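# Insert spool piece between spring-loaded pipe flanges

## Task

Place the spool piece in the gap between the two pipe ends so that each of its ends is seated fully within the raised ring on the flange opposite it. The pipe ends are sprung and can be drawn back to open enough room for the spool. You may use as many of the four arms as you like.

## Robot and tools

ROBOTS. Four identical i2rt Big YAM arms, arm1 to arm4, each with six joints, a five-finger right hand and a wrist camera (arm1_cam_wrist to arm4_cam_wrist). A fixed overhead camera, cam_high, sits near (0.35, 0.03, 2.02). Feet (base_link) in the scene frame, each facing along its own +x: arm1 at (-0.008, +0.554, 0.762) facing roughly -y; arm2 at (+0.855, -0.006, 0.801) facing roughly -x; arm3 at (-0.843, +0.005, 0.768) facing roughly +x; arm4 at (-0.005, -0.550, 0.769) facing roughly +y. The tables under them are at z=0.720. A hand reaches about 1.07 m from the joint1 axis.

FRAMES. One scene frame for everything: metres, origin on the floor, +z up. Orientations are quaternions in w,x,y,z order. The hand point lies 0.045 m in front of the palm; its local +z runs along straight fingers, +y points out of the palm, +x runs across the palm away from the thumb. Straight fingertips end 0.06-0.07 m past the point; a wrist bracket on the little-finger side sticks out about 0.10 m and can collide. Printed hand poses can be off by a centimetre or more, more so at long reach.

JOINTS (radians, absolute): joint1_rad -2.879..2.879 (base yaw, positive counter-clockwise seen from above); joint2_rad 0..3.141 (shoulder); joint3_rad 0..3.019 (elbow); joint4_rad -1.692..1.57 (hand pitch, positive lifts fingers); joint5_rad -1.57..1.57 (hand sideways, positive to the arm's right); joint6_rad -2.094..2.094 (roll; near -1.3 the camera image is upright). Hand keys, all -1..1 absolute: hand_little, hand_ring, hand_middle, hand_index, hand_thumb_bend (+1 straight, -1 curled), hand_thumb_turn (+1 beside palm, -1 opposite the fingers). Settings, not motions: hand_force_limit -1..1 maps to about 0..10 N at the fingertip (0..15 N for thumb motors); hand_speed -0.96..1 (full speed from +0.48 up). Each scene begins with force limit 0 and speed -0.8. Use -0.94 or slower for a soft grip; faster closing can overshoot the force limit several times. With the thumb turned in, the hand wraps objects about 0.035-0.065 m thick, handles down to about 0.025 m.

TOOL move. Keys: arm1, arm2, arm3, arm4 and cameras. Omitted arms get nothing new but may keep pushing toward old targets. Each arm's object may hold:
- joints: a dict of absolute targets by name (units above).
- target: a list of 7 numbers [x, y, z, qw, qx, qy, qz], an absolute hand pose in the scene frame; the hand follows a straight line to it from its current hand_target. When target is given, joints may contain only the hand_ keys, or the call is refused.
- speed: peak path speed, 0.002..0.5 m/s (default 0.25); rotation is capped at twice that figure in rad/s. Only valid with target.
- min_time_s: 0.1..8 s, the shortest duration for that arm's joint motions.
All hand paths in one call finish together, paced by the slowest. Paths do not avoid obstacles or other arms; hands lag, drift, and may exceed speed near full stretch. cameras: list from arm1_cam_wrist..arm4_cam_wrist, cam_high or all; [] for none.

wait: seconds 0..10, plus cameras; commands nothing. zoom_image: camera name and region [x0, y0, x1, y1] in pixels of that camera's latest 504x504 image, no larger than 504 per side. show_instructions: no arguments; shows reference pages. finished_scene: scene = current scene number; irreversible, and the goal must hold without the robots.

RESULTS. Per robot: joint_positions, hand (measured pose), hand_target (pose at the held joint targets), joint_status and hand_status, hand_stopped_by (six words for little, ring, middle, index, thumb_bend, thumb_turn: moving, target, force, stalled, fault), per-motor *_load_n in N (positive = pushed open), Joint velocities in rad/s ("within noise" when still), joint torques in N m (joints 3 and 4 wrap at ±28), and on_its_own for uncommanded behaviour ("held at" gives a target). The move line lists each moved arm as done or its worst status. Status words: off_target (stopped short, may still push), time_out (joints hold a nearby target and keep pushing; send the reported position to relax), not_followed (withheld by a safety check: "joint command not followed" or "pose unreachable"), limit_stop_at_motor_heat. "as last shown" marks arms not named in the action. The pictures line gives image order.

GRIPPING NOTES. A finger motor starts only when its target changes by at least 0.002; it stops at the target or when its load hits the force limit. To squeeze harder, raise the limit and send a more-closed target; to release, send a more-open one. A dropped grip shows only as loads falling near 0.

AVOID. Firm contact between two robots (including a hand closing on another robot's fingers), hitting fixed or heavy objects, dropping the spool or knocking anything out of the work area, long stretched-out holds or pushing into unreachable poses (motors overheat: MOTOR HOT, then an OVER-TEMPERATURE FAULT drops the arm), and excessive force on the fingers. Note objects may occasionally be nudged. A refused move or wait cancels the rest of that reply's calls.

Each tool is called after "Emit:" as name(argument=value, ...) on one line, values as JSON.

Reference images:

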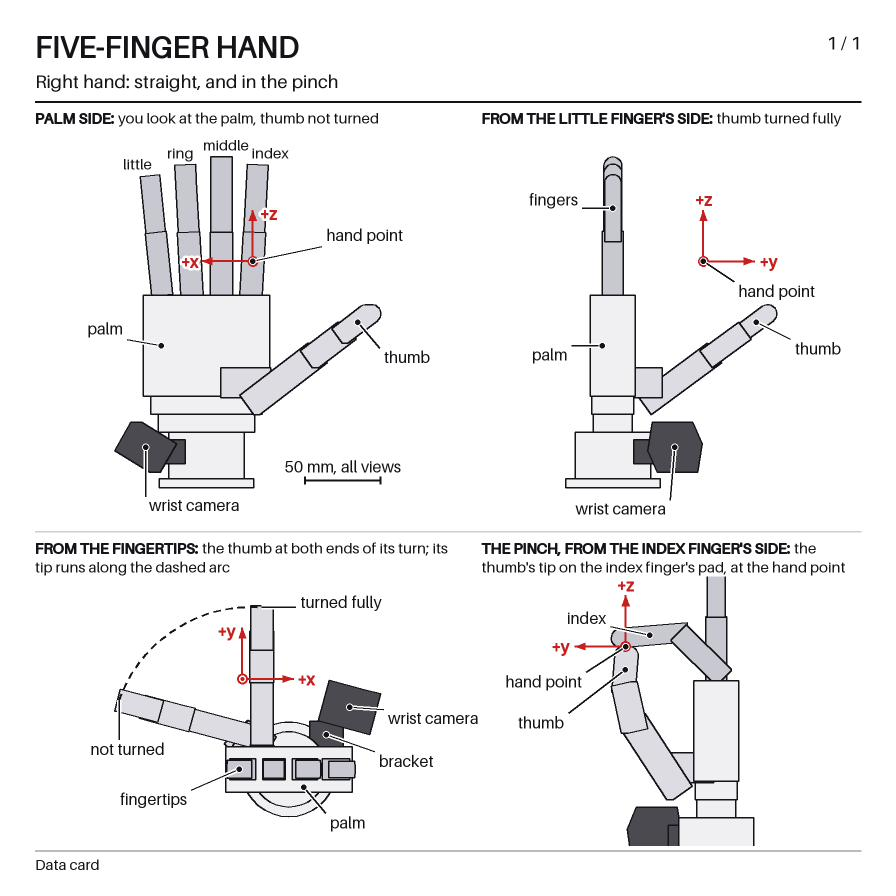

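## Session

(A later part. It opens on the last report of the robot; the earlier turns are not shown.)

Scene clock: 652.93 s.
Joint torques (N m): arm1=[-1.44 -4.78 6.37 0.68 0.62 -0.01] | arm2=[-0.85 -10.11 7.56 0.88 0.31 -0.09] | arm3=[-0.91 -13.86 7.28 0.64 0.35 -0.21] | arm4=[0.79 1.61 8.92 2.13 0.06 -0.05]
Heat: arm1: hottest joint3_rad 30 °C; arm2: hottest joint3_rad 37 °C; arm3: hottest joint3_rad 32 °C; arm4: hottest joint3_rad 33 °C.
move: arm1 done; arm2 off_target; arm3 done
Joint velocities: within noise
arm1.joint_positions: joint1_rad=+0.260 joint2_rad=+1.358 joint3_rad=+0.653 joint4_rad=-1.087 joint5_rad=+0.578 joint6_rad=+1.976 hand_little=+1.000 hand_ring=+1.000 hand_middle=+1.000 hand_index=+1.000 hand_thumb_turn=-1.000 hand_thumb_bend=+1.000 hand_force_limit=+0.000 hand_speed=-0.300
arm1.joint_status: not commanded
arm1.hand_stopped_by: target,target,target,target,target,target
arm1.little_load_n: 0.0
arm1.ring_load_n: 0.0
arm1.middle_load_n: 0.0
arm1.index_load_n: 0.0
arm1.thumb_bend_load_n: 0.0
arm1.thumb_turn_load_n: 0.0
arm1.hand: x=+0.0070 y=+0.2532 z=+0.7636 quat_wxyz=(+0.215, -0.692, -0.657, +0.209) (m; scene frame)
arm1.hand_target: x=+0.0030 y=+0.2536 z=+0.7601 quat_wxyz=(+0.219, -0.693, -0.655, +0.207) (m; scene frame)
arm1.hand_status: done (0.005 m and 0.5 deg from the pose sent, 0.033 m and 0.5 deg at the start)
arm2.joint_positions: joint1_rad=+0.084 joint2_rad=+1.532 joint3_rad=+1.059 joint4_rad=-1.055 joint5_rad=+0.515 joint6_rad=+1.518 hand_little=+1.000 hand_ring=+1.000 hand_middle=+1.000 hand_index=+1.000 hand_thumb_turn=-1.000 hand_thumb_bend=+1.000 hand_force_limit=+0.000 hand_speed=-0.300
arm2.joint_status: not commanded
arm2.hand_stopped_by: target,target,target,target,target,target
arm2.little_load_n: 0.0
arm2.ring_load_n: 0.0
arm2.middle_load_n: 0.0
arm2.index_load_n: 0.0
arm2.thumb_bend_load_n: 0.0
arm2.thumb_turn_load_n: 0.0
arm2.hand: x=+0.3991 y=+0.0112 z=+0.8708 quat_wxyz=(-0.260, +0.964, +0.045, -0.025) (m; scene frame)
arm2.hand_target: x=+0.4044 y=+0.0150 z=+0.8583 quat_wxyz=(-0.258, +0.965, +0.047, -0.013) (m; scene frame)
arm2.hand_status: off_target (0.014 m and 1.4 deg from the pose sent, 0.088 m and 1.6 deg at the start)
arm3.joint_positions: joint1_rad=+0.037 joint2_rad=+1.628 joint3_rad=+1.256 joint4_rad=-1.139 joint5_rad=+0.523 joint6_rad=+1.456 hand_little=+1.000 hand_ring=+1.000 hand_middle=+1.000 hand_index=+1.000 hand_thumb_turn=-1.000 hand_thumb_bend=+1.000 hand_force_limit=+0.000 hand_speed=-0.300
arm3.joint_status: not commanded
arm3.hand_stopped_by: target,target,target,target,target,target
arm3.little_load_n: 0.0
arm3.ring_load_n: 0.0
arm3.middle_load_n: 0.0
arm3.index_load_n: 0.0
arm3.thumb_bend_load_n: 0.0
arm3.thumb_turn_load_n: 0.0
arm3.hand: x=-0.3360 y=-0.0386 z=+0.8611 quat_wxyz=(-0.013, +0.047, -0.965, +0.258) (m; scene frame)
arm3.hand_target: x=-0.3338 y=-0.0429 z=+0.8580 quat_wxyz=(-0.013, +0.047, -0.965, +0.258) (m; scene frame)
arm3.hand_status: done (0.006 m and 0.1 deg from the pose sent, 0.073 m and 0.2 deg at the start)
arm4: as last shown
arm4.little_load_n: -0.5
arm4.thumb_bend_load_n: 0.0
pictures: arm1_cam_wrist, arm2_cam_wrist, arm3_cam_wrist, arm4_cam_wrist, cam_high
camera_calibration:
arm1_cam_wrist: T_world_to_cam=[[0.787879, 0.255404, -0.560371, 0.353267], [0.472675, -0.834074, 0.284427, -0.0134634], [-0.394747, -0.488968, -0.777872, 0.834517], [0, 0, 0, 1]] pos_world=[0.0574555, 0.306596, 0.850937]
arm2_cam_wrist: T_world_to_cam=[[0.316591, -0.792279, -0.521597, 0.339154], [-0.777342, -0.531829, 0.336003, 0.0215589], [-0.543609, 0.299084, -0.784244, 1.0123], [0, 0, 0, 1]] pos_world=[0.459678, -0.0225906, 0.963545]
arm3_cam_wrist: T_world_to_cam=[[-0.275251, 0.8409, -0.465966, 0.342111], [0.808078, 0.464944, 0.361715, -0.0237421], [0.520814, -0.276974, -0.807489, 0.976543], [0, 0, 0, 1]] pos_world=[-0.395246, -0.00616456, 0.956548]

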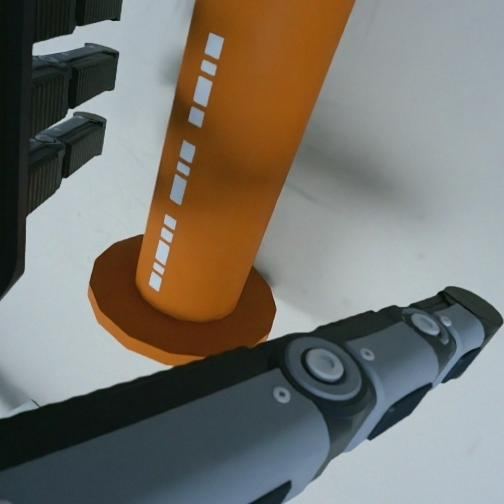

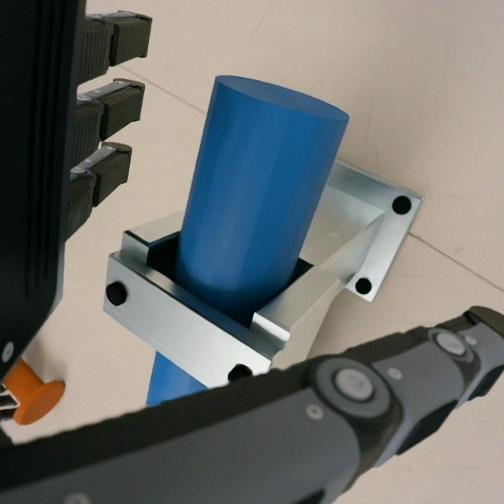

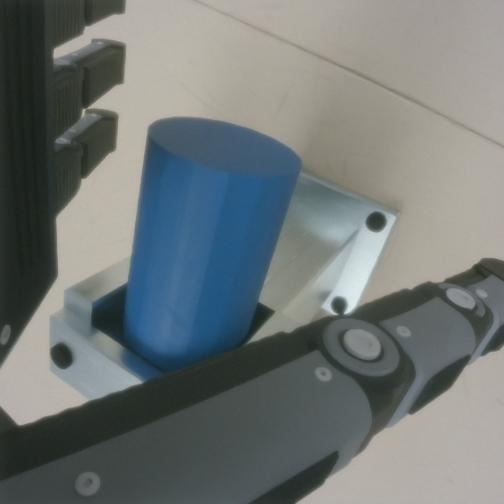

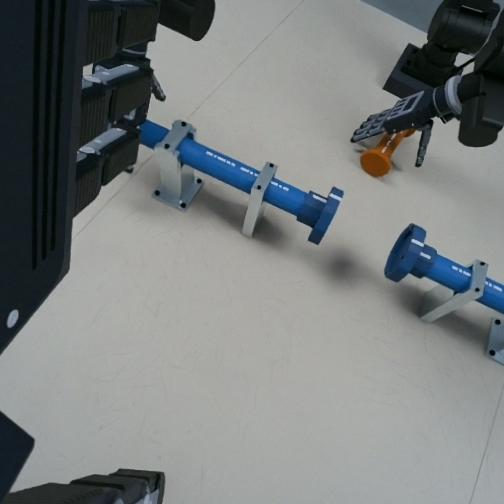

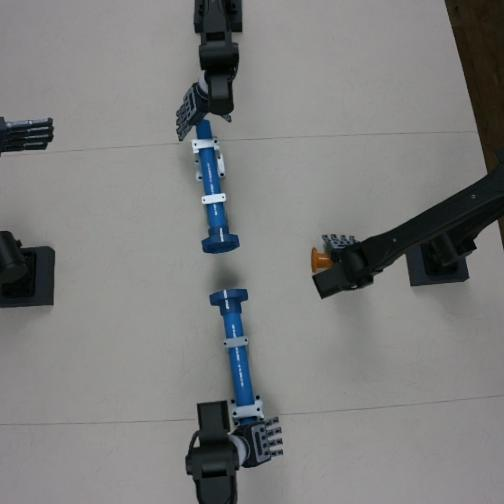

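Emit:
move(arm1={"target": [0.0030, 0.2535, 0.756, -0.2186, 0.6927, 0.655, -0.2068], "speed": 0.1}, arm2={"target": [0.4050, 0.0170, 0.840, -0.2585, 0.9648, 0.047, -0.0127], "speed": 0.1})

Emit:
move(arm1={"joints": {"hand_little": -0.6, "hand_ring": -0.6, "hand_middle": -0.6, "hand_index": -0.6, "hand_thumb_bend": -0.4, "hand_force_limit": -0.2, "hand_speed": -0.8}}, arm3={"joints": {"hand_middle": -0.6, "hand_index": -0.6, "hand_thumb_bend": -0.4, "hand_force_limit": -0.2, "hand_speed": -0.8}}, cameras=["all"])

Scene clock: 698.97 s.
Joint torques (N m): arm1=[-1.44 -4.78 6.28 0.69 0.62 0.01] | arm2=[-0.97 -10.17 7.23 0.84 0.31 -0.1] | arm3=[-0.85 -13.22 7.25 0.64 0.38 -0.15] | arm4=[0.79 1.55 8.91 2.11 0.06 -0.05]
Heat: arm1: hottest joint3_rad 30 °C; arm2: hottest joint3_rad 35 °C; arm3: hottest joint3_rad 31 °C; arm4: hottest joint3_rad 33 °C.
move: arm1 done; arm2 off_target
Joint velocities: within noise
arm1.joint_positions: joint1_rad=+0.260 joint2_rad=+1.367 joint3_rad=+0.649 joint4_rad=-1.073 joint5_rad=+0.578 joint6_rad=+1.976 hand_little=+1.000 hand_ring=+1.000 hand_middle=+1.000 hand_index=+1.000 hand_thumb_turn=-1.000 hand_thumb_bend=+1.000 hand_force_limit=+0.000 hand_speed=-0.300
arm1.joint_status: not commanded
arm1.hand_stopped_by: target,target,target,target,target,target
arm1.little_load_n: 0.0
arm1.ring_load_n: 0.0
arm1.middle_load_n: 0.0
arm1.index_load_n: 0.0
arm1.thumb_bend_load_n: 0.0
arm1.thumb_turn_load_n: 0.0
arm1.hand: x=+0.0071 y=+0.2530 z=+0.7598 quat_wxyz=(+0.214, -0.692, -0.656, +0.209) (m; scene frame)
arm1.hand_target: x=+0.0030 y=+0.2536 z=+0.7561 quat_wxyz=(+0.219, -0.693, -0.655, +0.207) (m; scene frame)
arm1.hand_status: done (0.006 m and 0.6 deg from the pose sent, 0.009 m and 0.6 deg at the start)
arm2.joint_positions: joint1_rad=+0.081 joint2_rad=+1.552 joint3_rad=+1.031 joint4_rad=-1.002 joint5_rad=+0.515 joint6_rad=+1.514 hand_little=+1.000 hand_ring=+1.000 hand_middle=+1.000 hand_index=+1.000 hand_thumb_turn=-1.000 hand_thumb_bend=+1.000 hand_force_limit=+0.000 hand_speed=-0.300
arm2.joint_status: not commanded
arm2.hand_stopped_by: target,target,target,target,target,target
arm2.little_load_n: 0.0
arm2.ring_load_n: 0.0
arm2.middle_load_n: 0.0
arm2.index_load_n: 0.0
arm2.thumb_bend_load_n: 0.0
arm2.thumb_turn_load_n: 0.0
arm2.hand: x=+0.3989 y=+0.0128 z=+0.8540 quat_wxyz=(-0.260, +0.964, +0.045, -0.027) (m; scene frame)
arm2.hand_target: x=+0.4052 y=+0.0169 z=+0.8405 quat_wxyz=(-0.258, +0.965, +0.047, -0.013) (m; scene frame)
arm2.hand_status: off_target (0.016 m and 1.6 deg from the pose sent, 0.032 m and 1.4 deg at the start)
arm3, arm4: as last shown
arm3.hand_target: x=-0.3337 y=-0.0429 z=+0.8580 quat_wxyz=(-0.013, +0.047, -0.965, +0.258) (m; scene frame)
arm4.little_load_n: 0.0
pictures: none

Scene clock: 704.10 s.
Joint torques (N m): arm1=[-1.38 -4.95 6.32 0.65 0.55 0] | arm2=[-1.08 -10.4 7.3 0.84 0.32 -0.08] | arm3=[0.85 -14.68 7.57 0.2 -0.09 -0.16] | arm4=[0.79 1.61 8.92 2.11 0.06 -0.04]
Heat: arm1: hottest joint3_rad 30 °C; arm2: hottest joint3_rad 35 °C; arm3: hottest joint3_rad 31 °C; arm4: hottest joint3_rad 33 °C.
move: arm1 off_target; arm3 off_target
Joint velocities: within noise
arm1.joint_positions: joint1_rad=+0.258 joint2_rad=+1.368 joint3_rad=+0.648 joint4_rad=-1.071 joint5_rad=+0.579 joint6_rad=+1.975 hand_little=-0.033 hand_ring=+0.023 hand_middle=+0.041 hand_index=+0.024 hand_thumb_turn=-1.000 hand_thumb_bend=+0.511 hand_force_limit=-0.200 hand_speed=-0.800
arm1.joint_status: hand_little off_target (ended at -0.033, target -0.600); hand_ring off_target (ended at +0.023, target -0.600); hand_middle off_target (ended at +0.041, target -0.600); hand_index off_target (ended at +0.024, target -0.600); hand_thumb_bend off_target (ended at +0.511, target -0.400); the others done
arm1.hand_stopped_by: force,force,force,force,force,target
arm1.little_load_n: 4.0
arm1.ring_load_n: 0.0
arm1.middle_load_n: 0.0
arm1.index_load_n: 7.0
arm1.thumb_bend_load_n: 11.5
arm1.thumb_turn_load_n: 4.0
arm1.hand: x=+0.0063 y=+0.2532 z=+0.7593 quat_wxyz=(+0.215, -0.692, -0.656, +0.209) (m; scene frame)
arm1.hand_target: x=+0.0031 y=+0.2535 z=+0.7561 quat_wxyz=(+0.219, -0.693, -0.655, +0.207) (m; scene frame)
arm1.hand_status: not commanded
arm2, arm4: as last shown
arm2.joint_positions: joint1_rad=+0.081 joint2_rad=+1.552 joint3_rad=+1.031 joint4_rad=-1.002 joint5_rad=+0.515 joint6_rad=+1.513 hand_little=+1.000 hand_ring=+1.000 hand_middle=+1.000 hand_index=+1.000 hand_thumb_turn=-1.000 hand_thumb_bend=+1.000 hand_force_limit=+0.000 hand_speed=-0.300
arm2.middle_load_n: -0.5
arm2.hand: x=+0.3989 y=+0.0128 z=+0.8540 quat_wxyz=(-0.260, +0.964, +0.045, -0.026) (m; scene frame)
arm3.joint_positions: joint1_rad=+0.017 joint2_rad=+1.641 joint3_rad=+1.251 joint4_rad=-1.130 joint5_rad=+0.535 joint6_rad=+1.456 hand_little=+1.000 hand_ring=+1.000 hand_middle=+0.041 hand_index=+0.023 hand_thumb_turn=-1.000 hand_thumb_bend=+0.424 hand_force_limit=-0.200 hand_speed=-0.800
arm3.joint_status: hand_middle off_target (ended at +0.041, target -0.600); hand_index off_target (ended at +0.023, target -0.600); hand_thumb_bend off_target (ended at +0.424, target -0.400); the others done
arm3.hand_stopped_by: target,target,force,force,force,target
arm3.little_load_n: 0.0
arm3.ring_load_n: 0.0
arm3.middle_load_n: 0.5
arm3.index_load_n: 7.5
arm3.thumb_bend_load_n: 6.5
arm3.thumb_turn_load_n: 1.0
arm3.hand: x=-0.3371 y=-0.0510 z=+0.8536 quat_wxyz=(-0.006, +0.038, -0.964, +0.264) (m; scene frame)
arm3.hand_target: x=-0.3338 y=-0.0431 z=+0.8580 quat_wxyz=(-0.013, +0.047, -0.965, +0.259) (m; scene frame)
arm3.hand_status: not commanded
pictures: arm1_cam_wrist, arm2_cam_wrist, arm3_cam_wrist, arm4_cam_wrist, cam_high
camera_calibration:
arm1_cam_wrist: T_world_to_cam=[[0.787511, 0.255009, -0.561068, 0.352029], [0.472338, -0.834521, 0.283675, -0.0112214], [-0.395883, -0.488411, -0.777645, 0.830508], [0, 0, 0, 1]] pos_world=[0.0568574, 0.306494, 0.846536]
arm2_cam_wrist: T_world_to_cam=[[0.315868, -0.791959, -0.522521, 0.332786], [-0.775845, -0.532601, 0.338232, 0.0255114], [-0.546161, 0.298558, -0.782669, 0.998241], [0, 0, 0, 1]] pos_world=[0.459877, -0.0208928, 0.946551]
arm3_cam_wrist: T_world_to_cam=[[-0.262692, 0.840777, -0.473379, 0.359234], [0.820563, 0.45277, 0.348819, 0.000214747], [0.507611, -0.296805, -0.80885, 0.963421], [0, 0, 0, 1]] pos_world=[-0.394851, -0.0161845, 0.949242]

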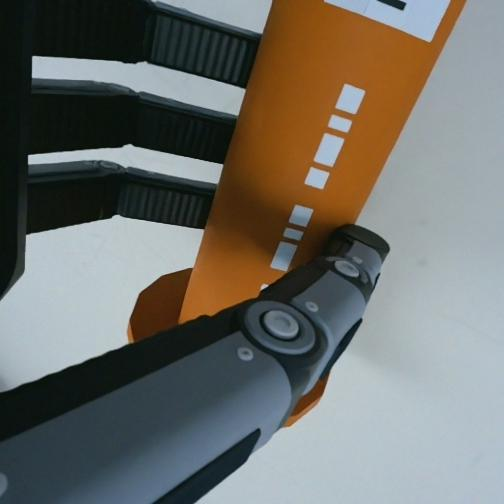

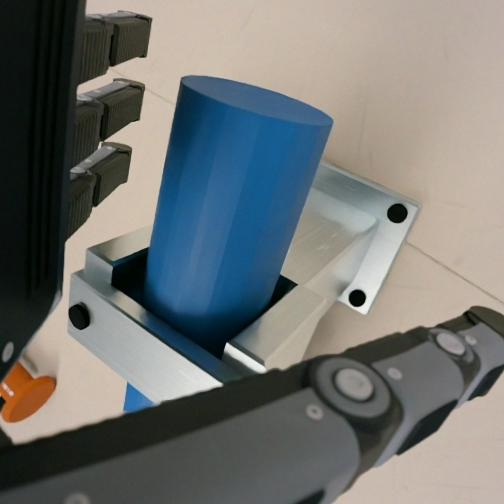

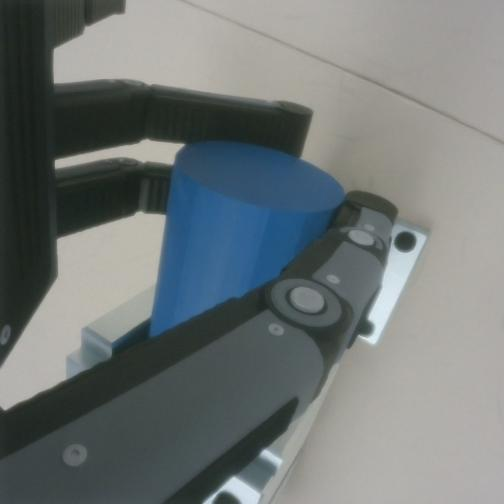

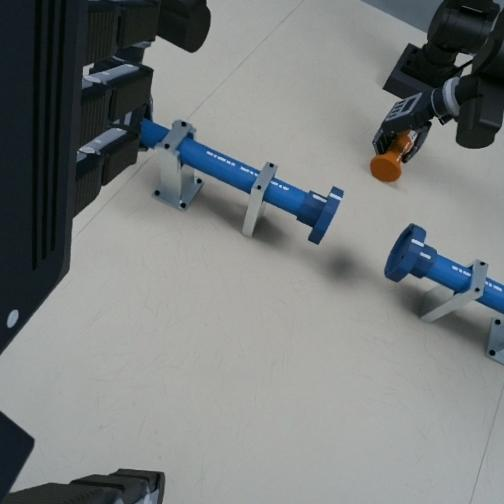

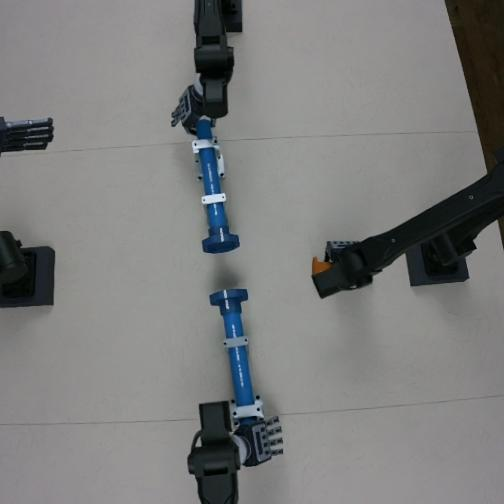

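Emit:
move(arm1={"joints": {"hand_little": -0.65, "hand_ring": -0.65, "hand_middle": -0.65, "hand_index": -0.65, "hand_thumb_bend": -0.5, "hand_force_limit": 0.3, "hand_speed": -0.85}}, arm2={"joints": {"hand_middle": -0.6, "hand_index": -0.6, "hand_thumb_bend": -0.4, "hand_force_limit": -0.2, "hand_speed": -0.8}}, arm3={"joints": {"hand_middle": -0.65, "hand_index": -0.65, "hand_thumb_bend": -0.5, "hand_force_limit": 0.9, "hand_speed": -0.85}})

Emit:
move(arm1={"target": [0.0030, 0.2535, 0.80, -0.2186, 0.6927, 0.655, -0.2068], "speed": 0.1}, arm2={"joints": {"hand_middle": -0.65, "hand_index": -0.65, "hand_thumb_bend": -0.5, "hand_force_limit": 0.9, "hand_speed": -0.85}}, cameras=["all"])

Scene clock: 728.77 s.
Joint torques (N m): arm1=[-1.26 -5.01 6.34 0.58 0.56 0] | arm2=[0.21 -11.28 7.27 0.58 0.08 -0.08] | arm3=[0.79 -14.68 7.61 0.25 -0.08 -0.15] | arm4=[0.73 1.61 8.91 2.13 0.06 -0.04]
Heat: arm1: hottest joint3_rad 30 °C; arm2: hottest joint3_rad 34 °C; arm3: hottest joint3_rad 31 °C; arm4: hottest joint3_rad 33 °C.
move: arm1 off_target; arm2 off_target; arm3 off_target
Joint velocities: within noise
arm1.joint_positions: joint1_rad=+0.258 joint2_rad=+1.369 joint3_rad=+0.648 joint4_rad=-1.069 joint5_rad=+0.579 joint6_rad=+1.975 hand_little=-0.098 hand_ring=-0.015 hand_middle=+0.016 hand_index=+0.024 hand_thumb_turn=-0.999 hand_thumb_bend=+0.513 hand_force_limit=+0.300 hand_speed=-0.850
arm1.joint_status: hand_little off_target (ended at -0.098, target -0.650); hand_ring off_target (ended at -0.015, target -0.650); hand_middle off_target (ended at +0.016, target -0.650); hand_index off_target (ended at +0.024, target -0.650); hand_thumb_bend off_target (ended at +0.513, target -0.500); the others done
arm1.hand_stopped_by: force,force,force,force,force,target
arm1.little_load_n: 8.0
arm1.ring_load_n: 2.5
arm1.middle_load_n: 3.5
arm1.index_load_n: 4.5
arm1.thumb_bend_load_n: 18.5
arm1.thumb_turn_load_n: 12.0
arm1.hand: x=+0.0065 y=+0.2528 z=+0.7589 quat_wxyz=(+0.215, -0.692, -0.656, +0.209) (m; scene frame)
arm1.hand_target: x=+0.0031 y=+0.2535 z=+0.7562 quat_wxyz=(+0.219, -0.693, -0.655, +0.207) (m; scene frame)
arm1.hand_status: not commanded
arm2.joint_positions: joint1_rad=+0.066 joint2_rad=+1.562 joint3_rad=+1.030 joint4_rad=-0.994 joint5_rad=+0.521 joint6_rad=+1.513 hand_little=+1.000 hand_ring=+1.000 hand_middle=+0.208 hand_index=+0.244 hand_thumb_turn=-1.000 hand_thumb_bend=+0.300 hand_force_limit=-0.200 hand_speed=-0.800
arm2.joint_status: hand_middle off_target (ended at +0.208, target -0.600); hand_index off_target (ended at +0.244, target -0.600); hand_thumb_bend off_target (ended at +0.300, target -0.400); the others done
arm2.hand_stopped_by: target,target,force,force,force,target
arm2.little_load_n: 0.0
arm2.ring_load_n: 0.0
arm2.middle_load_n: 5.5
arm2.index_load_n: 0.0
arm2.thumb_bend_load_n: 7.5
arm2.thumb_turn_load_n: 1.0
arm2.hand: x=+0.3983 y=+0.0207 z=+0.8499 quat_wxyz=(-0.263, +0.964, +0.039, -0.023) (m; scene frame)
arm2.hand_target: x=+0.4053 y=+0.0169 z=+0.8404 quat_wxyz=(-0.258, +0.965, +0.047, -0.013) (m; scene frame)
arm2.hand_status: not commanded
arm3.joint_positions: joint1_rad=+0.017 joint2_rad=+1.642 joint3_rad=+1.251 joint4_rad=-1.130 joint5_rad=+0.536 joint6_rad=+1.456 hand_little=+1.000 hand_ring=+1.000 hand_middle=+0.007 hand_index=+0.012 hand_thumb_turn=-1.000 hand_thumb_bend=+0.419 hand_force_limit=+0.900 hand_speed=-0.850
arm3.joint_status: hand_middle off_target (ended at +0.007, target -0.650); hand_index off_target (ended at +0.012, target -0.650); hand_thumb_bend off_target (ended at +0.419, target -0.500); the others done
arm3.hand_stopped_by: target,target,force,force,force,target
arm3.little_load_n: 0.0
arm3.ring_load_n: 0.0
arm3.middle_load_n: 11.0
arm3.index_load_n: 3.5
arm3.thumb_bend_load_n: 14.5
arm3.thumb_turn_load_n: 1.0
arm3.hand: x=-0.3371 y=-0.0513 z=+0.8531 quat_wxyz=(-0.006, +0.038, -0.964, +0.264) (m; scene frame)
arm3.hand_target: x=-0.3338 y=-0.0430 z=+0.8580 quat_wxyz=(-0.013, +0.047, -0.965, +0.258) (m; scene frame)
arm3.hand_status: not commanded
arm4: as last shown
pictures: none

Scene clock: 730.13 s.
Joint torques (N m): arm1=[-1.2 -6.18 11.21 -0.25 0.6 0.01] | arm2=[0.15 -11.16 7.27 0.55 0.08 -0.08] | arm3=[0.97 -14.97 7.64 0.32 -0.09 -0.17] | arm4=[0.79 1.61 8.92 2.13 0.06 -0.04]
Heat: arm1: hottest joint3_rad 30 °C; arm2: hottest joint3_rad 34 °C; arm3: hottest joint3_rad 31 °C; arm4: hottest joint3_rad 33 °C.
move: arm1 off_target; arm2 off_target
Joint velocities: within noise
arm1.joint_positions: joint1_rad=+0.258 joint2_rad=+1.299 joint3_rad=+0.652 joint4_rad=-1.200 joint5_rad=+0.578 joint6_rad=+1.975 hand_little=-0.098 hand_ring=-0.015 hand_middle=+0.016 hand_index=+0.024 hand_thumb_turn=-0.999 hand_thumb_bend=+0.513 hand_force_limit=+0.300 hand_speed=-0.850
arm1.joint_status: not commanded
arm1.hand_stopped_by: force,force,force,force,force,target
arm1.little_load_n: 7.5
arm1.ring_load_n: 2.5
arm1.middle_load_n: 4.0
arm1.index_load_n: 5.0
arm1.thumb_bend_load_n: 18.0
arm1.thumb_turn_load_n: 12.5
arm1.hand: x=-0.0004 y=+0.2757 z=+0.7802 quat_wxyz=(+0.239, -0.685, -0.660, +0.197) (m; scene frame)
arm1.hand_target: x=+0.0027 y=+0.2543 z=+0.7999 quat_wxyz=(+0.219, -0.693, -0.655, +0.207) (m; scene frame)
arm1.hand_status: off_target (0.030 m and 2.8 deg from the pose sent, 0.041 m and 0.5 deg at the start)
arm2.joint_positions: joint1_rad=+0.066 joint2_rad=+1.562 joint3_rad=+1.030 joint4_rad=-0.994 joint5_rad=+0.521 joint6_rad=+1.513 hand_little=+1.000 hand_ring=+1.000 hand_middle=+0.199 hand_index=+0.193 hand_thumb_turn=-1.000 hand_thumb_bend=+0.288 hand_force_limit=+0.900 hand_speed=-0.850
arm2.joint_status: hand_middle off_target (ended at +0.199, target -0.650); hand_index off_target (ended at +0.193, target -0.650); hand_thumb_bend off_target (ended at +0.288, target -0.500); the others done
arm2.hand_stopped_by: target,target,force,force,force,target
arm2.little_load_n: 0.0
arm2.ring_load_n: 0.0
arm2.middle_load_n: 6.0
arm2.index_load_n: 14.5
arm2.thumb_bend_load_n: 16.5
arm2.thumb_turn_load_n: 1.0
arm2.hand: x=+0.3983 y=+0.0207 z=+0.8498 quat_wxyz=(-0.263, +0.964, +0.038, -0.023) (m; scene frame)
arm2.hand_target: x=+0.4053 y=+0.0169 z=+0.8404 quat_wxyz=(-0.258, +0.965, +0.047, -0.013) (m; scene frame)
arm2.hand_status: not commanded
arm3: as last shown
arm4.joint_positions: joint1_rad=+0.461 joint2_rad=+0.622 joint3_rad=+1.408 joint4_rad=-1.384 joint5_rad=+0.101 joint6_rad=-1.423 hand_little=+1.000 hand_ring=+1.000 hand_middle=+1.000 hand_index=+1.000 hand_thumb_turn=+1.000 hand_thumb_bend=+1.000 hand_force_limit=+0.000 hand_speed=-0.800
arm4.joint_status: not commanded
arm4.hand_stopped_by: target,target,target,target,target,target
arm4.little_load_n: 0.0
arm4.ring_load_n: 0.0
arm4.middle_load_n: 0.0
arm4.index_load_n: 0.0
arm4.thumb_bend_load_n: 0.0
arm4.thumb_turn_load_n: 0.0
arm4.hand: x=-0.0400 y=-0.3279 z=+1.2678 quat_wxyz=(-0.397, +0.530, +0.704, +0.257) (m; scene frame)
arm4.hand_target: x=-0.0394 y=-0.3291 z=+1.2792 quat_wxyz=(-0.408, +0.527, +0.698, +0.262) (m; scene frame)
arm4.hand_status: not commanded
pictures: arm1_cam_wrist, arm2_cam_wrist, arm3_cam_wrist, arm4_cam_wrist, cam_high
camera_calibration:
arm1_cam_wrist: T_world_to_cam=[[0.779235, 0.284876, -0.558246, 0.352788], [0.475951, -0.848491, 0.231373, 0.0494773], [-0.407754, -0.445992, -0.796761, 0.858428], [0, 0, 0, 1]] pos_world=[0.0515747, 0.324332, 0.869457]
arm2_cam_wrist: T_world_to_cam=[[0.305758, -0.793069, -0.526834, 0.344682], [-0.784501, -0.523395, 0.332591, 0.0386682], [-0.53951, 0.311609, -0.782195, 0.988896], [0, 0, 0, 1]] pos_world=[0.458465, -0.0145539, 0.942238]
arm3_cam_wrist: T_world_to_cam=[[-0.262705, 0.840713, -0.473484, 0.35937], [0.821004, 0.452565, 0.348048, 0.00134548], [0.506891, -0.297299, -0.80912, 0.96284], [0, 0, 0, 1]] pos_world=[-0.394751, -0.0164848, 0.948741]

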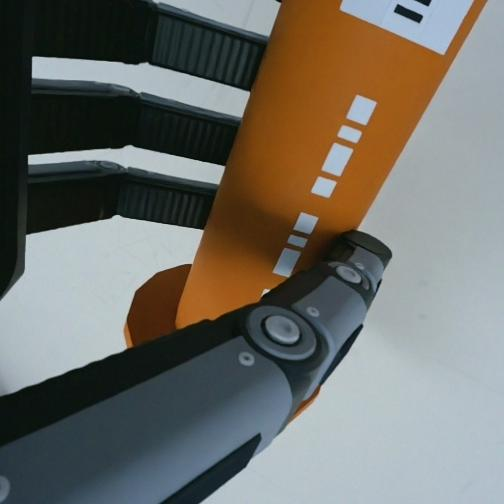

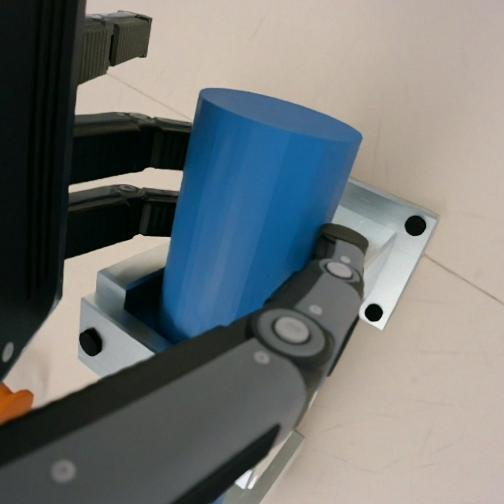

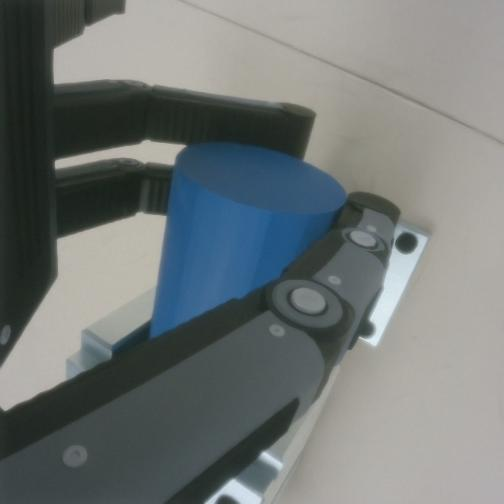

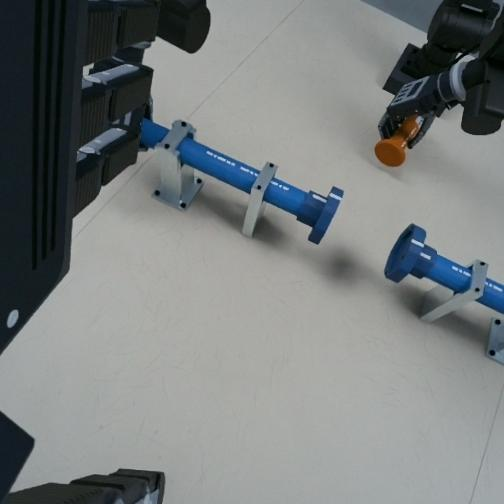

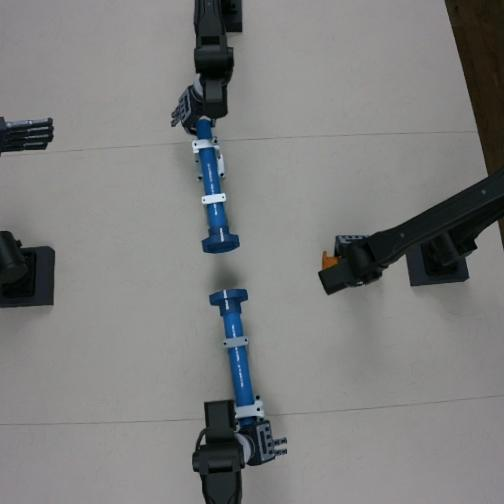

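Emit:
move(arm1={"target": [0.0030, 0.2535, 0.93, -0.2186, 0.6927, 0.655, -0.2068], "speed": 0.15}, arm2={"target": [0.4346, 0.0278, 0.8363, -0.2585, 0.9648, 0.047, -0.0127], "speed": 0.1}, arm3={"target": [-0.365, -0.0586, 0.850, 0.0127, -0.047, 0.9648, -0.2585], "speed": 0.1}, cameras=["all"])

Scene clock: 760.17 s.
Joint torques (N m): arm1=[-0.97 -5.13 13.48 -0.31 0.56 0.04] | arm2=[-1.2 -12.28 5.08 -0.51 0.35 -0.42] | arm3=[-0.44 -14.27 6.91 0.69 0.24 -0.14] | arm4=[0.85 1.61 8.94 2.11 0.06 -0.05]
Heat: arm1: hottest joint3_rad 32 °C; arm2: hottest joint3_rad 34 °C; arm3: hottest joint3_rad 30 °C; arm4: hottest joint3_rad 33 °C.
move: arm1 off_target; arm2 off_target; arm3 done
Joint velocities: within noise
arm1.joint_positions: joint1_rad=+0.257 joint2_rad=+1.145 joint3_rad=+0.892 joint4_rad=-1.600 joint5_rad=+0.578 joint6_rad=+1.975 hand_little=-0.098 hand_ring=-0.015 hand_middle=+0.016 hand_index=+0.024 hand_thumb_turn=-0.999 hand_thumb_bend=+0.513 hand_force_limit=+0.300 hand_speed=-0.850
arm1.joint_status: not commanded
arm1.hand_stopped_by: force,force,force,force,force,target
arm1.little_load_n: 7.5
arm1.ring_load_n: 2.5
arm1.middle_load_n: 4.0
arm1.index_load_n: 5.0
arm1.thumb_bend_load_n: 18.0
arm1.thumb_turn_load_n: 12.5
arm1.hand: x=+0.0001 y=+0.2708 z=+0.9049 quat_wxyz=(+0.241, -0.684, -0.660, +0.195) (m; scene frame)
arm1.hand_target: x=+0.0026 y=+0.2545 z=+0.9297 quat_wxyz=(+0.219, -0.693, -0.655, +0.207) (m; scene frame)
arm1.hand_status: off_target (0.031 m and 3.1 deg from the pose sent, 0.152 m and 2.8 deg at the start)
arm2.joint_positions: joint1_rad=+0.057 joint2_rad=+1.519 joint3_rad=+0.969 joint4_rad=-0.925 joint5_rad=+0.511 joint6_rad=+1.517 hand_little=+1.000 hand_ring=+1.000 hand_middle=+0.198 hand_index=+0.193 hand_thumb_turn=-1.000 hand_thumb_bend=+0.288 hand_force_limit=+0.900 hand_speed=-0.850
arm2.joint_status: not commanded
arm2.hand_stopped_by: target,target,force,force,force,target
arm2.little_load_n: 0.0
arm2.ring_load_n: -0.5
arm2.middle_load_n: 0.5
arm2.index_load_n: 16.0
arm2.thumb_bend_load_n: 15.0
arm2.thumb_turn_load_n: 4.0
arm2.hand: x=+0.4046 y=+0.0232 z=+0.8483 quat_wxyz=(-0.258, +0.965, +0.026, -0.047) (m; scene frame)
arm2.hand_target: x=+0.4336 y=+0.0275 z=+0.8365 quat_wxyz=(-0.258, +0.965, +0.047, -0.013) (m; scene frame)
arm2.hand_status: off_target (0.033 m and 4.6 deg from the pose sent, 0.039 m and 1.6 deg at the start)
arm3.joint_positions: joint1_rad=+0.000 joint2_rad=+1.578 joint3_rad=+1.150 joint4_rad=-1.080 joint5_rad=+0.523 joint6_rad=+1.415 hand_little=+1.000 hand_ring=+1.000 hand_middle=+0.006 hand_index=+0.011 hand_thumb_turn=-1.000 hand_thumb_bend=+0.416 hand_force_limit=+0.900 hand_speed=-0.850
arm3.joint_status: not commanded
arm3.hand_stopped_by: target,target,force,force,force,target
arm3.little_load_n: 0.0
arm3.ring_load_n: 0.0
arm3.middle_load_n: 0.0
arm3.index_load_n: 0.0
arm3.thumb_bend_load_n: 0.0
arm3.thumb_turn_load_n: 0.0
arm3.hand: x=-0.3669 y=-0.0552 z=+0.8442 quat_wxyz=(-0.004, +0.049, -0.965, +0.259) (m; scene frame)
arm3.hand_target: x=-0.3651 y=-0.0585 z=+0.8500 quat_wxyz=(-0.013, +0.047, -0.965, +0.259) (m; scene frame)
arm3.hand_status: done (0.007 m and 1.0 deg from the pose sent, 0.029 m and 1.4 deg at the start)
arm4: as last shown
pictures: arm1_cam_wrist, arm2_cam_wrist, arm3_cam_wrist, arm4_cam_wrist, cam_high
camera_calibration:
arm1_cam_wrist: T_world_to_cam=[[0.77861, 0.287391, -0.557829, 0.422429], [0.4756, -0.850181, 0.225825, 0.0216913], [-0.409355, -0.441133, -0.798642, 0.95614], [0, 0, 0, 1]] pos_world=[0.0521773, 0.318824, 0.994359]
arm2_cam_wrist: T_world_to_cam=[[0.269448, -0.802461, -0.532404, 0.363639], [-0.771512, -0.510744, 0.379354, 0.000163661], [-0.576339, 0.30854, -0.756728, 0.983751], [0, 0, 0, 1]] pos_world=[0.469118, -0.0116365, 0.937973]
arm3_cam_wrist: T_world_to_cam=[[-0.282985, 0.840334, -0.462339, 0.333703], [0.815008, 0.464814, 0.34599, 0.0308812], [0.505649, -0.278901, -0.816415, 0.976374], [0, 0, 0, 1]] pos_world=[-0.424438, -0.022465, 0.940725]

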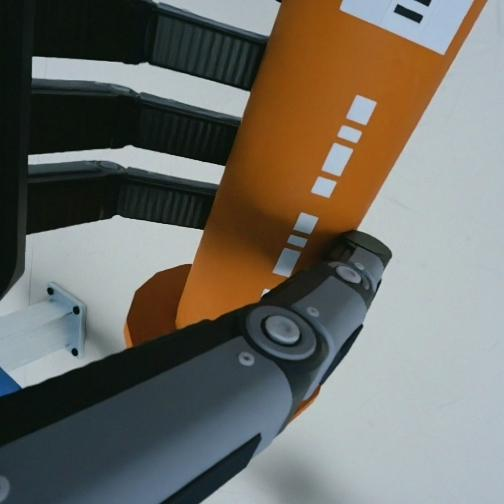

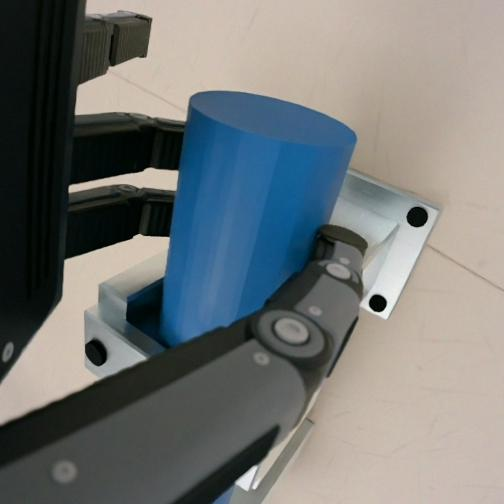

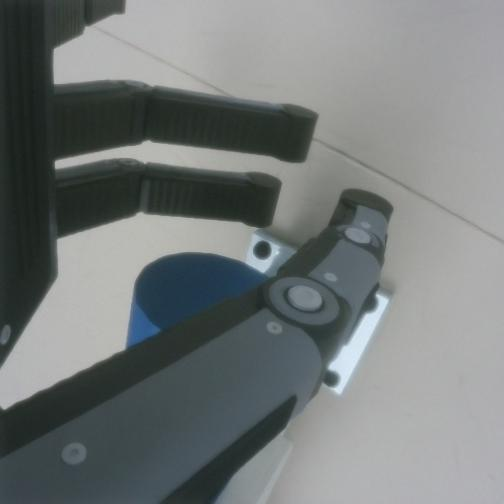

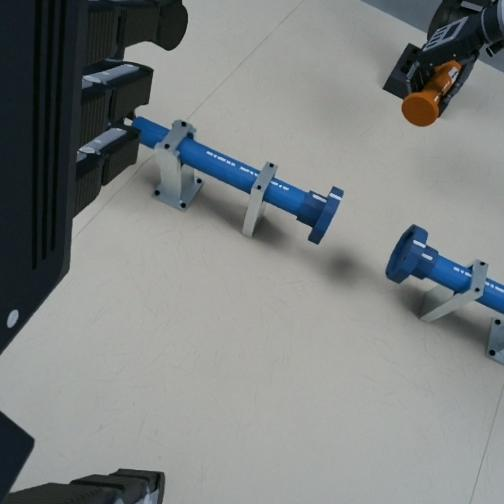

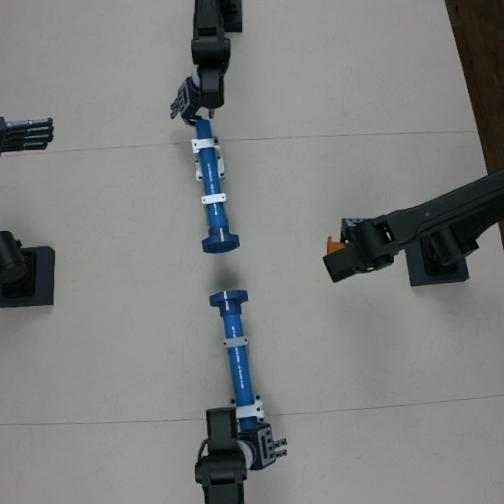

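Emit:
move(arm2={"target": [0.4646, 0.0307, 0.8363, -0.2585, 0.9648, 0.047, -0.0127], "speed": 0.1}, arm3={"joints": {"hand_middle": 1, "hand_index": 1, "hand_thumb_bend": 1, "hand_speed": 0}}, cameras=["arm2_cam_wrist", "arm3_cam_wrist", "arm4_cam_wrist", "cam_high"])

Scene clock: 811.07 s.
Joint torques (N m): arm1=[-0.97 -5.19 13.5 -0.24 0.57 0.04] | arm2=[-0.97 -10.52 7.01 0.31 0.46 -0.11] | arm3=[-1.08 -14.1 6.86 0.66 0.32 -0.17] | arm4=[0.79 1.61 8.92 2.11 0.06 -0.05]
Heat: arm1: hottest joint3_rad 33 °C; arm2: hottest joint3_rad 33 °C; arm3: hottest joint3_rad 30 °C; arm4: hottest joint3_rad 33 °C.
move: arm2 done; arm3 done
Joint velocities: within noise
arm1, arm4: as last shown
arm2.joint_positions: joint1_rad=+0.048 joint2_rad=+1.438 joint3_rad=+0.858 joint4_rad=-0.938 joint5_rad=+0.510 joint6_rad=+1.478 hand_little=+1.000 hand_ring=+1.000 hand_middle=+0.198 hand_index=+0.192 hand_thumb_turn=-1.000 hand_thumb_bend=+0.285 hand_force_limit=+0.900 hand_speed=-0.850
arm2.joint_status: not commanded
arm2.hand_stopped_by: target,target,force,force,force,target
arm2.little_load_n: 0.0
arm2.ring_load_n: 0.0
arm2.middle_load_n: 0.0
arm2.index_load_n: 0.0
arm2.thumb_bend_load_n: 0.0
arm2.thumb_turn_load_n: 0.0
arm2.hand: x=+0.4560 y=+0.0269 z=+0.8381 quat_wxyz=(-0.258, +0.965, +0.046, -0.020) (m; scene frame)
arm2.hand_target: x=+0.4645 y=+0.0307 z=+0.8362 quat_wxyz=(-0.259, +0.965, +0.047, -0.013) (m; scene frame)
arm2.hand_status: done (0.010 m and 0.9 deg from the pose sent, 0.062 m and 4.6 deg at the start)
arm3.joint_positions: joint1_rad=+0.000 joint2_rad=+1.578 joint3_rad=+1.150 joint4_rad=-1.080 joint5_rad=+0.523 joint6_rad=+1.414 hand_little=+1.000 hand_ring=+1.000 hand_middle=+1.000 hand_index=+1.000 hand_thumb_turn=-1.000 hand_thumb_bend=+1.000 hand_force_limit=+0.900 hand_speed=+0.000
arm3.joint_status: all done
arm3.hand_stopped_by: target,target,target,target,target,target
arm3.little_load_n: 0.0
arm3.ring_load_n: 0.0
arm3.middle_load_n: 0.0
arm3.index_load_n: 0.0
arm3.thumb_bend_load_n: 0.0
arm3.thumb_turn_load_n: 0.0
arm3.hand: x=-0.3670 y=-0.0551 z=+0.8442 quat_wxyz=(-0.004, +0.049, -0.965, +0.258) (m; scene frame)
arm3.hand_target: x=-0.3651 y=-0.0586 z=+0.8500 quat_wxyz=(-0.013, +0.047, -0.965, +0.259) (m; scene frame)
arm3.hand_status: not commanded
pictures: arm2_cam_wrist, arm3_cam_wrist, arm4_cam_wrist, cam_high
camera_calibration:
arm2_cam_wrist: T_world_to_cam=[[0.321451, -0.79412, -0.515793, 0.309471], [-0.780897, -0.530407, 0.329952, 0.0918421], [-0.535602, 0.296718, -0.790626, 1.01465], [0, 0, 0, 1]] pos_world=[0.515685, -0.00659211, 0.931525]
arm3_cam_wrist: T_world_to_cam=[[-0.283693, 0.840301, -0.461966, 0.33305], [0.814836, 0.465227, 0.345842, 0.0309561], [0.50553, -0.278314, -0.816689, 0.976593], [0, 0, 0, 1]] pos_world=[-0.424438, -0.0224643, 0.940725]

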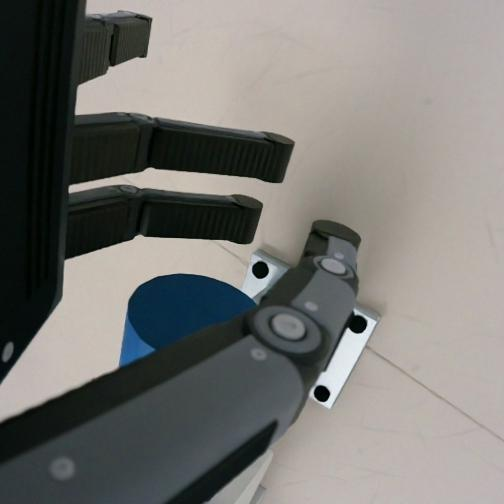

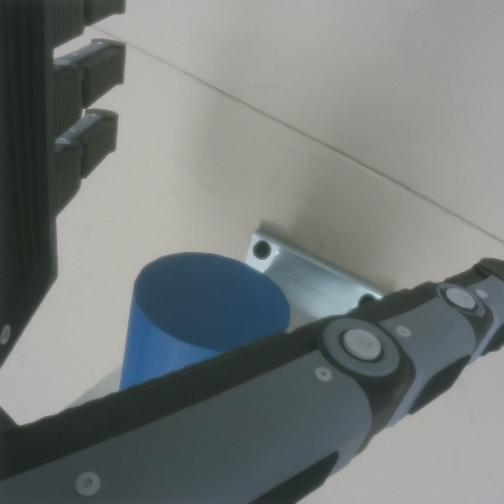

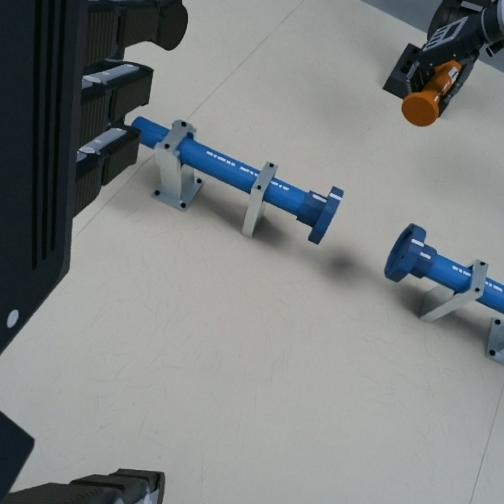

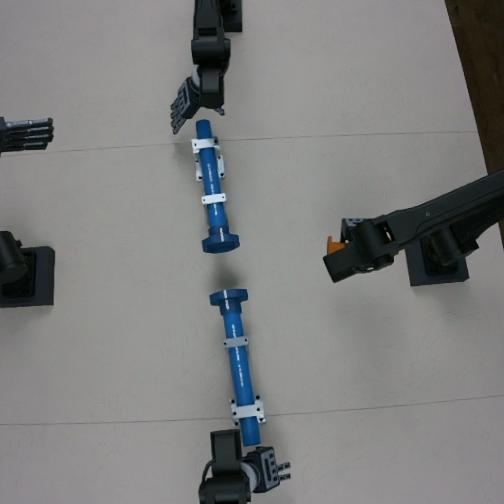

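Emit:
move(arm2={"target": [0.4646, 0.0307, 1.0, -0.2585, 0.9648, 0.047, -0.0127], "speed": 0.25, "joints": {"hand_middle": 1, "hand_index": 1, "hand_thumb_bend": 1, "hand_thumb_turn": 1, "hand_speed": 0}}, arm3={"target": [-0.370, -0.0586, 1.0, 0.0127, -0.047, 0.9648, -0.2585], "speed": 0.25, "joints": {"hand_thumb_turn": 1}}, arm1={"target": [0.055, 0.18, 0.98, 0.0187, -0.0451, 0.9227, -0.3822], "speed": 0.2}, cameras=["arm1_cam_wrist", "arm4_cam_wrist", "cam_high"])

Scene clock: 940.03 s.
Joint torques (N m): arm1=[-1.44 -3.55 14 2.61 -0.01 0] | arm2=[-0.97 -9.47 14.26 0.08 0.46 -0.09] | arm3=[-0.85 -13.45 11.02 -0.27 0.32 -0.17] | arm4=[0.79 1.61 8.92 2.11 0.06 -0.04]
Heat: arm1: hottest joint3_rad 36 °C; arm2: hottest joint3_rad 33 °C; arm3: hottest joint3_rad 31 °C; arm4: hottest joint3_rad 33 °C.
move: arm1 off_target; arm2 off_target; arm3 off_target
Joint velocities: within noise
arm1.joint_positions: joint1_rad=+0.078 joint2_rad=+0.927 joint3_rad=+0.822 joint4_rad=-0.749 joint5_rad=+0.002 joint6_rad=+0.001 hand_little=-0.098 hand_ring=-0.015 hand_middle=+0.016 hand_index=+0.024 hand_thumb_turn=-0.999 hand_thumb_bend=+0.513 hand_force_limit=+0.300 hand_speed=-0.850
arm1.joint_status: not commanded
arm1.hand_stopped_by: force,force,force,force,force,target
arm1.little_load_n: 7.5
arm1.ring_load_n: 2.5
arm1.middle_load_n: 3.5
arm1.index_load_n: 5.0
arm1.thumb_bend_load_n: 18.0
arm1.thumb_turn_load_n: 12.0
arm1.hand: x=+0.0582 y=+0.1995 z=+0.9540 quat_wxyz=(-0.020, +0.047, -0.935, +0.350) (m; scene frame)
arm1.hand_target: x=+0.0548 y=+0.1816 z=+0.9803 quat_wxyz=(-0.018, +0.045, -0.923, +0.382) (m; scene frame)
arm1.hand_status: off_target (0.033 m and 4.0 deg from the pose sent, 0.130 m and 99.2 deg at the start)
arm2.joint_positions: joint1_rad=+0.045 joint2_rad=+1.278 joint3_rad=+1.096 joint4_rad=-1.400 joint5_rad=+0.510 joint6_rad=+1.472 hand_little=+1.000 hand_ring=+1.000 hand_middle=+1.000 hand_index=+1.000 hand_thumb_turn=+1.000 hand_thumb_bend=+1.000 hand_force_limit=+0.900 hand_speed=+0.000
arm2.joint_status: all done
arm2.hand_stopped_by: target,target,target,target,target,target
arm2.little_load_n: 0.0
arm2.ring_load_n: 0.0
arm2.middle_load_n: 0.0
arm2.index_load_n: 0.0
arm2.thumb_bend_load_n: 0.0
arm2.thumb_turn_load_n: 0.0
arm2.hand: x=+0.4807 y=+0.0272 z=+0.9740 quat_wxyz=(-0.257, +0.965, +0.055, +0.012) (m; scene frame)
arm2.hand_target: x=+0.4657 y=+0.0307 z=+0.9999 quat_wxyz=(-0.259, +0.965, +0.047, -0.013) (m; scene frame)
arm2.hand_status: off_target (0.031 m and 3.0 deg from the pose sent, 0.162 m and 0.9 deg at the start)
arm3.joint_positions: joint1_rad=+0.000 joint2_rad=+1.475 joint3_rad=+1.395 joint4_rad=-1.453 joint5_rad=+0.523 joint6_rad=+1.414 hand_little=+1.000 hand_ring=+1.000 hand_middle=+1.000 hand_index=+1.000 hand_thumb_turn=+1.000 hand_thumb_bend=+1.000 hand_force_limit=+0.900 hand_speed=+0.000
arm3.joint_status: all done
arm3.hand_stopped_by: target,target,target,target,target,target
arm3.little_load_n: 0.0
arm3.ring_load_n: 0.0
arm3.middle_load_n: 0.5
arm3.index_load_n: 0.0
arm3.thumb_bend_load_n: 0.0
arm3.thumb_turn_load_n: 0.0
arm3.hand: x=-0.3796 y=-0.0551 z=+0.9770 quat_wxyz=(+0.008, +0.052, -0.965, +0.257) (m; scene frame)
arm3.hand_target: x=-0.3708 y=-0.0585 z=+1.0000 quat_wxyz=(-0.013, +0.047, -0.965, +0.259) (m; scene frame)
arm3.hand_status: off_target (0.025 m and 2.4 deg from the pose sent, 0.156 m and 1.0 deg at the start)
arm4: as last shown
arm4.thumb_turn_load_n: 0.5
pictures: arm1_cam_wrist, arm4_cam_wrist, cam_high
camera_calibration:
arm1_cam_wrist: T_world_to_cam=[[-0.366823, 0.675845, -0.639277, 0.492016], [0.750851, 0.620797, 0.225464, -0.386762], [0.54924, -0.397296, -0.735181, 0.862623], [0, 0, 0, 1]] pos_world=[-0.00290437, 0.250291, 1.03592]

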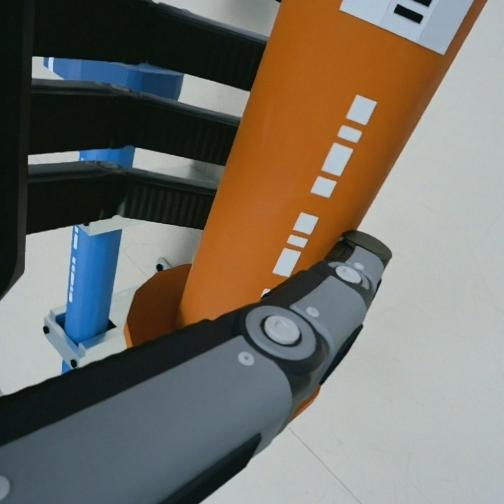

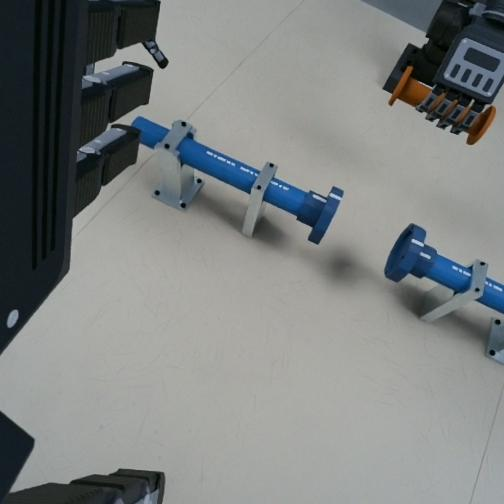

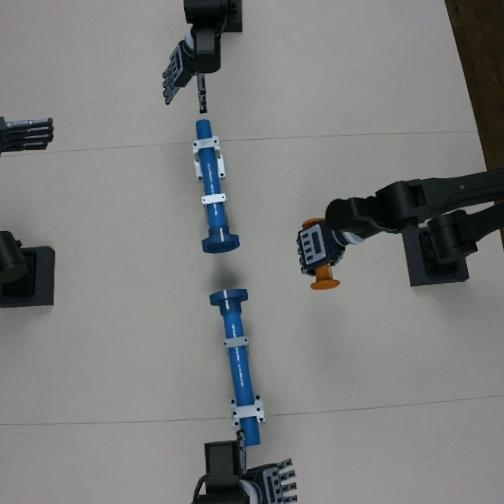

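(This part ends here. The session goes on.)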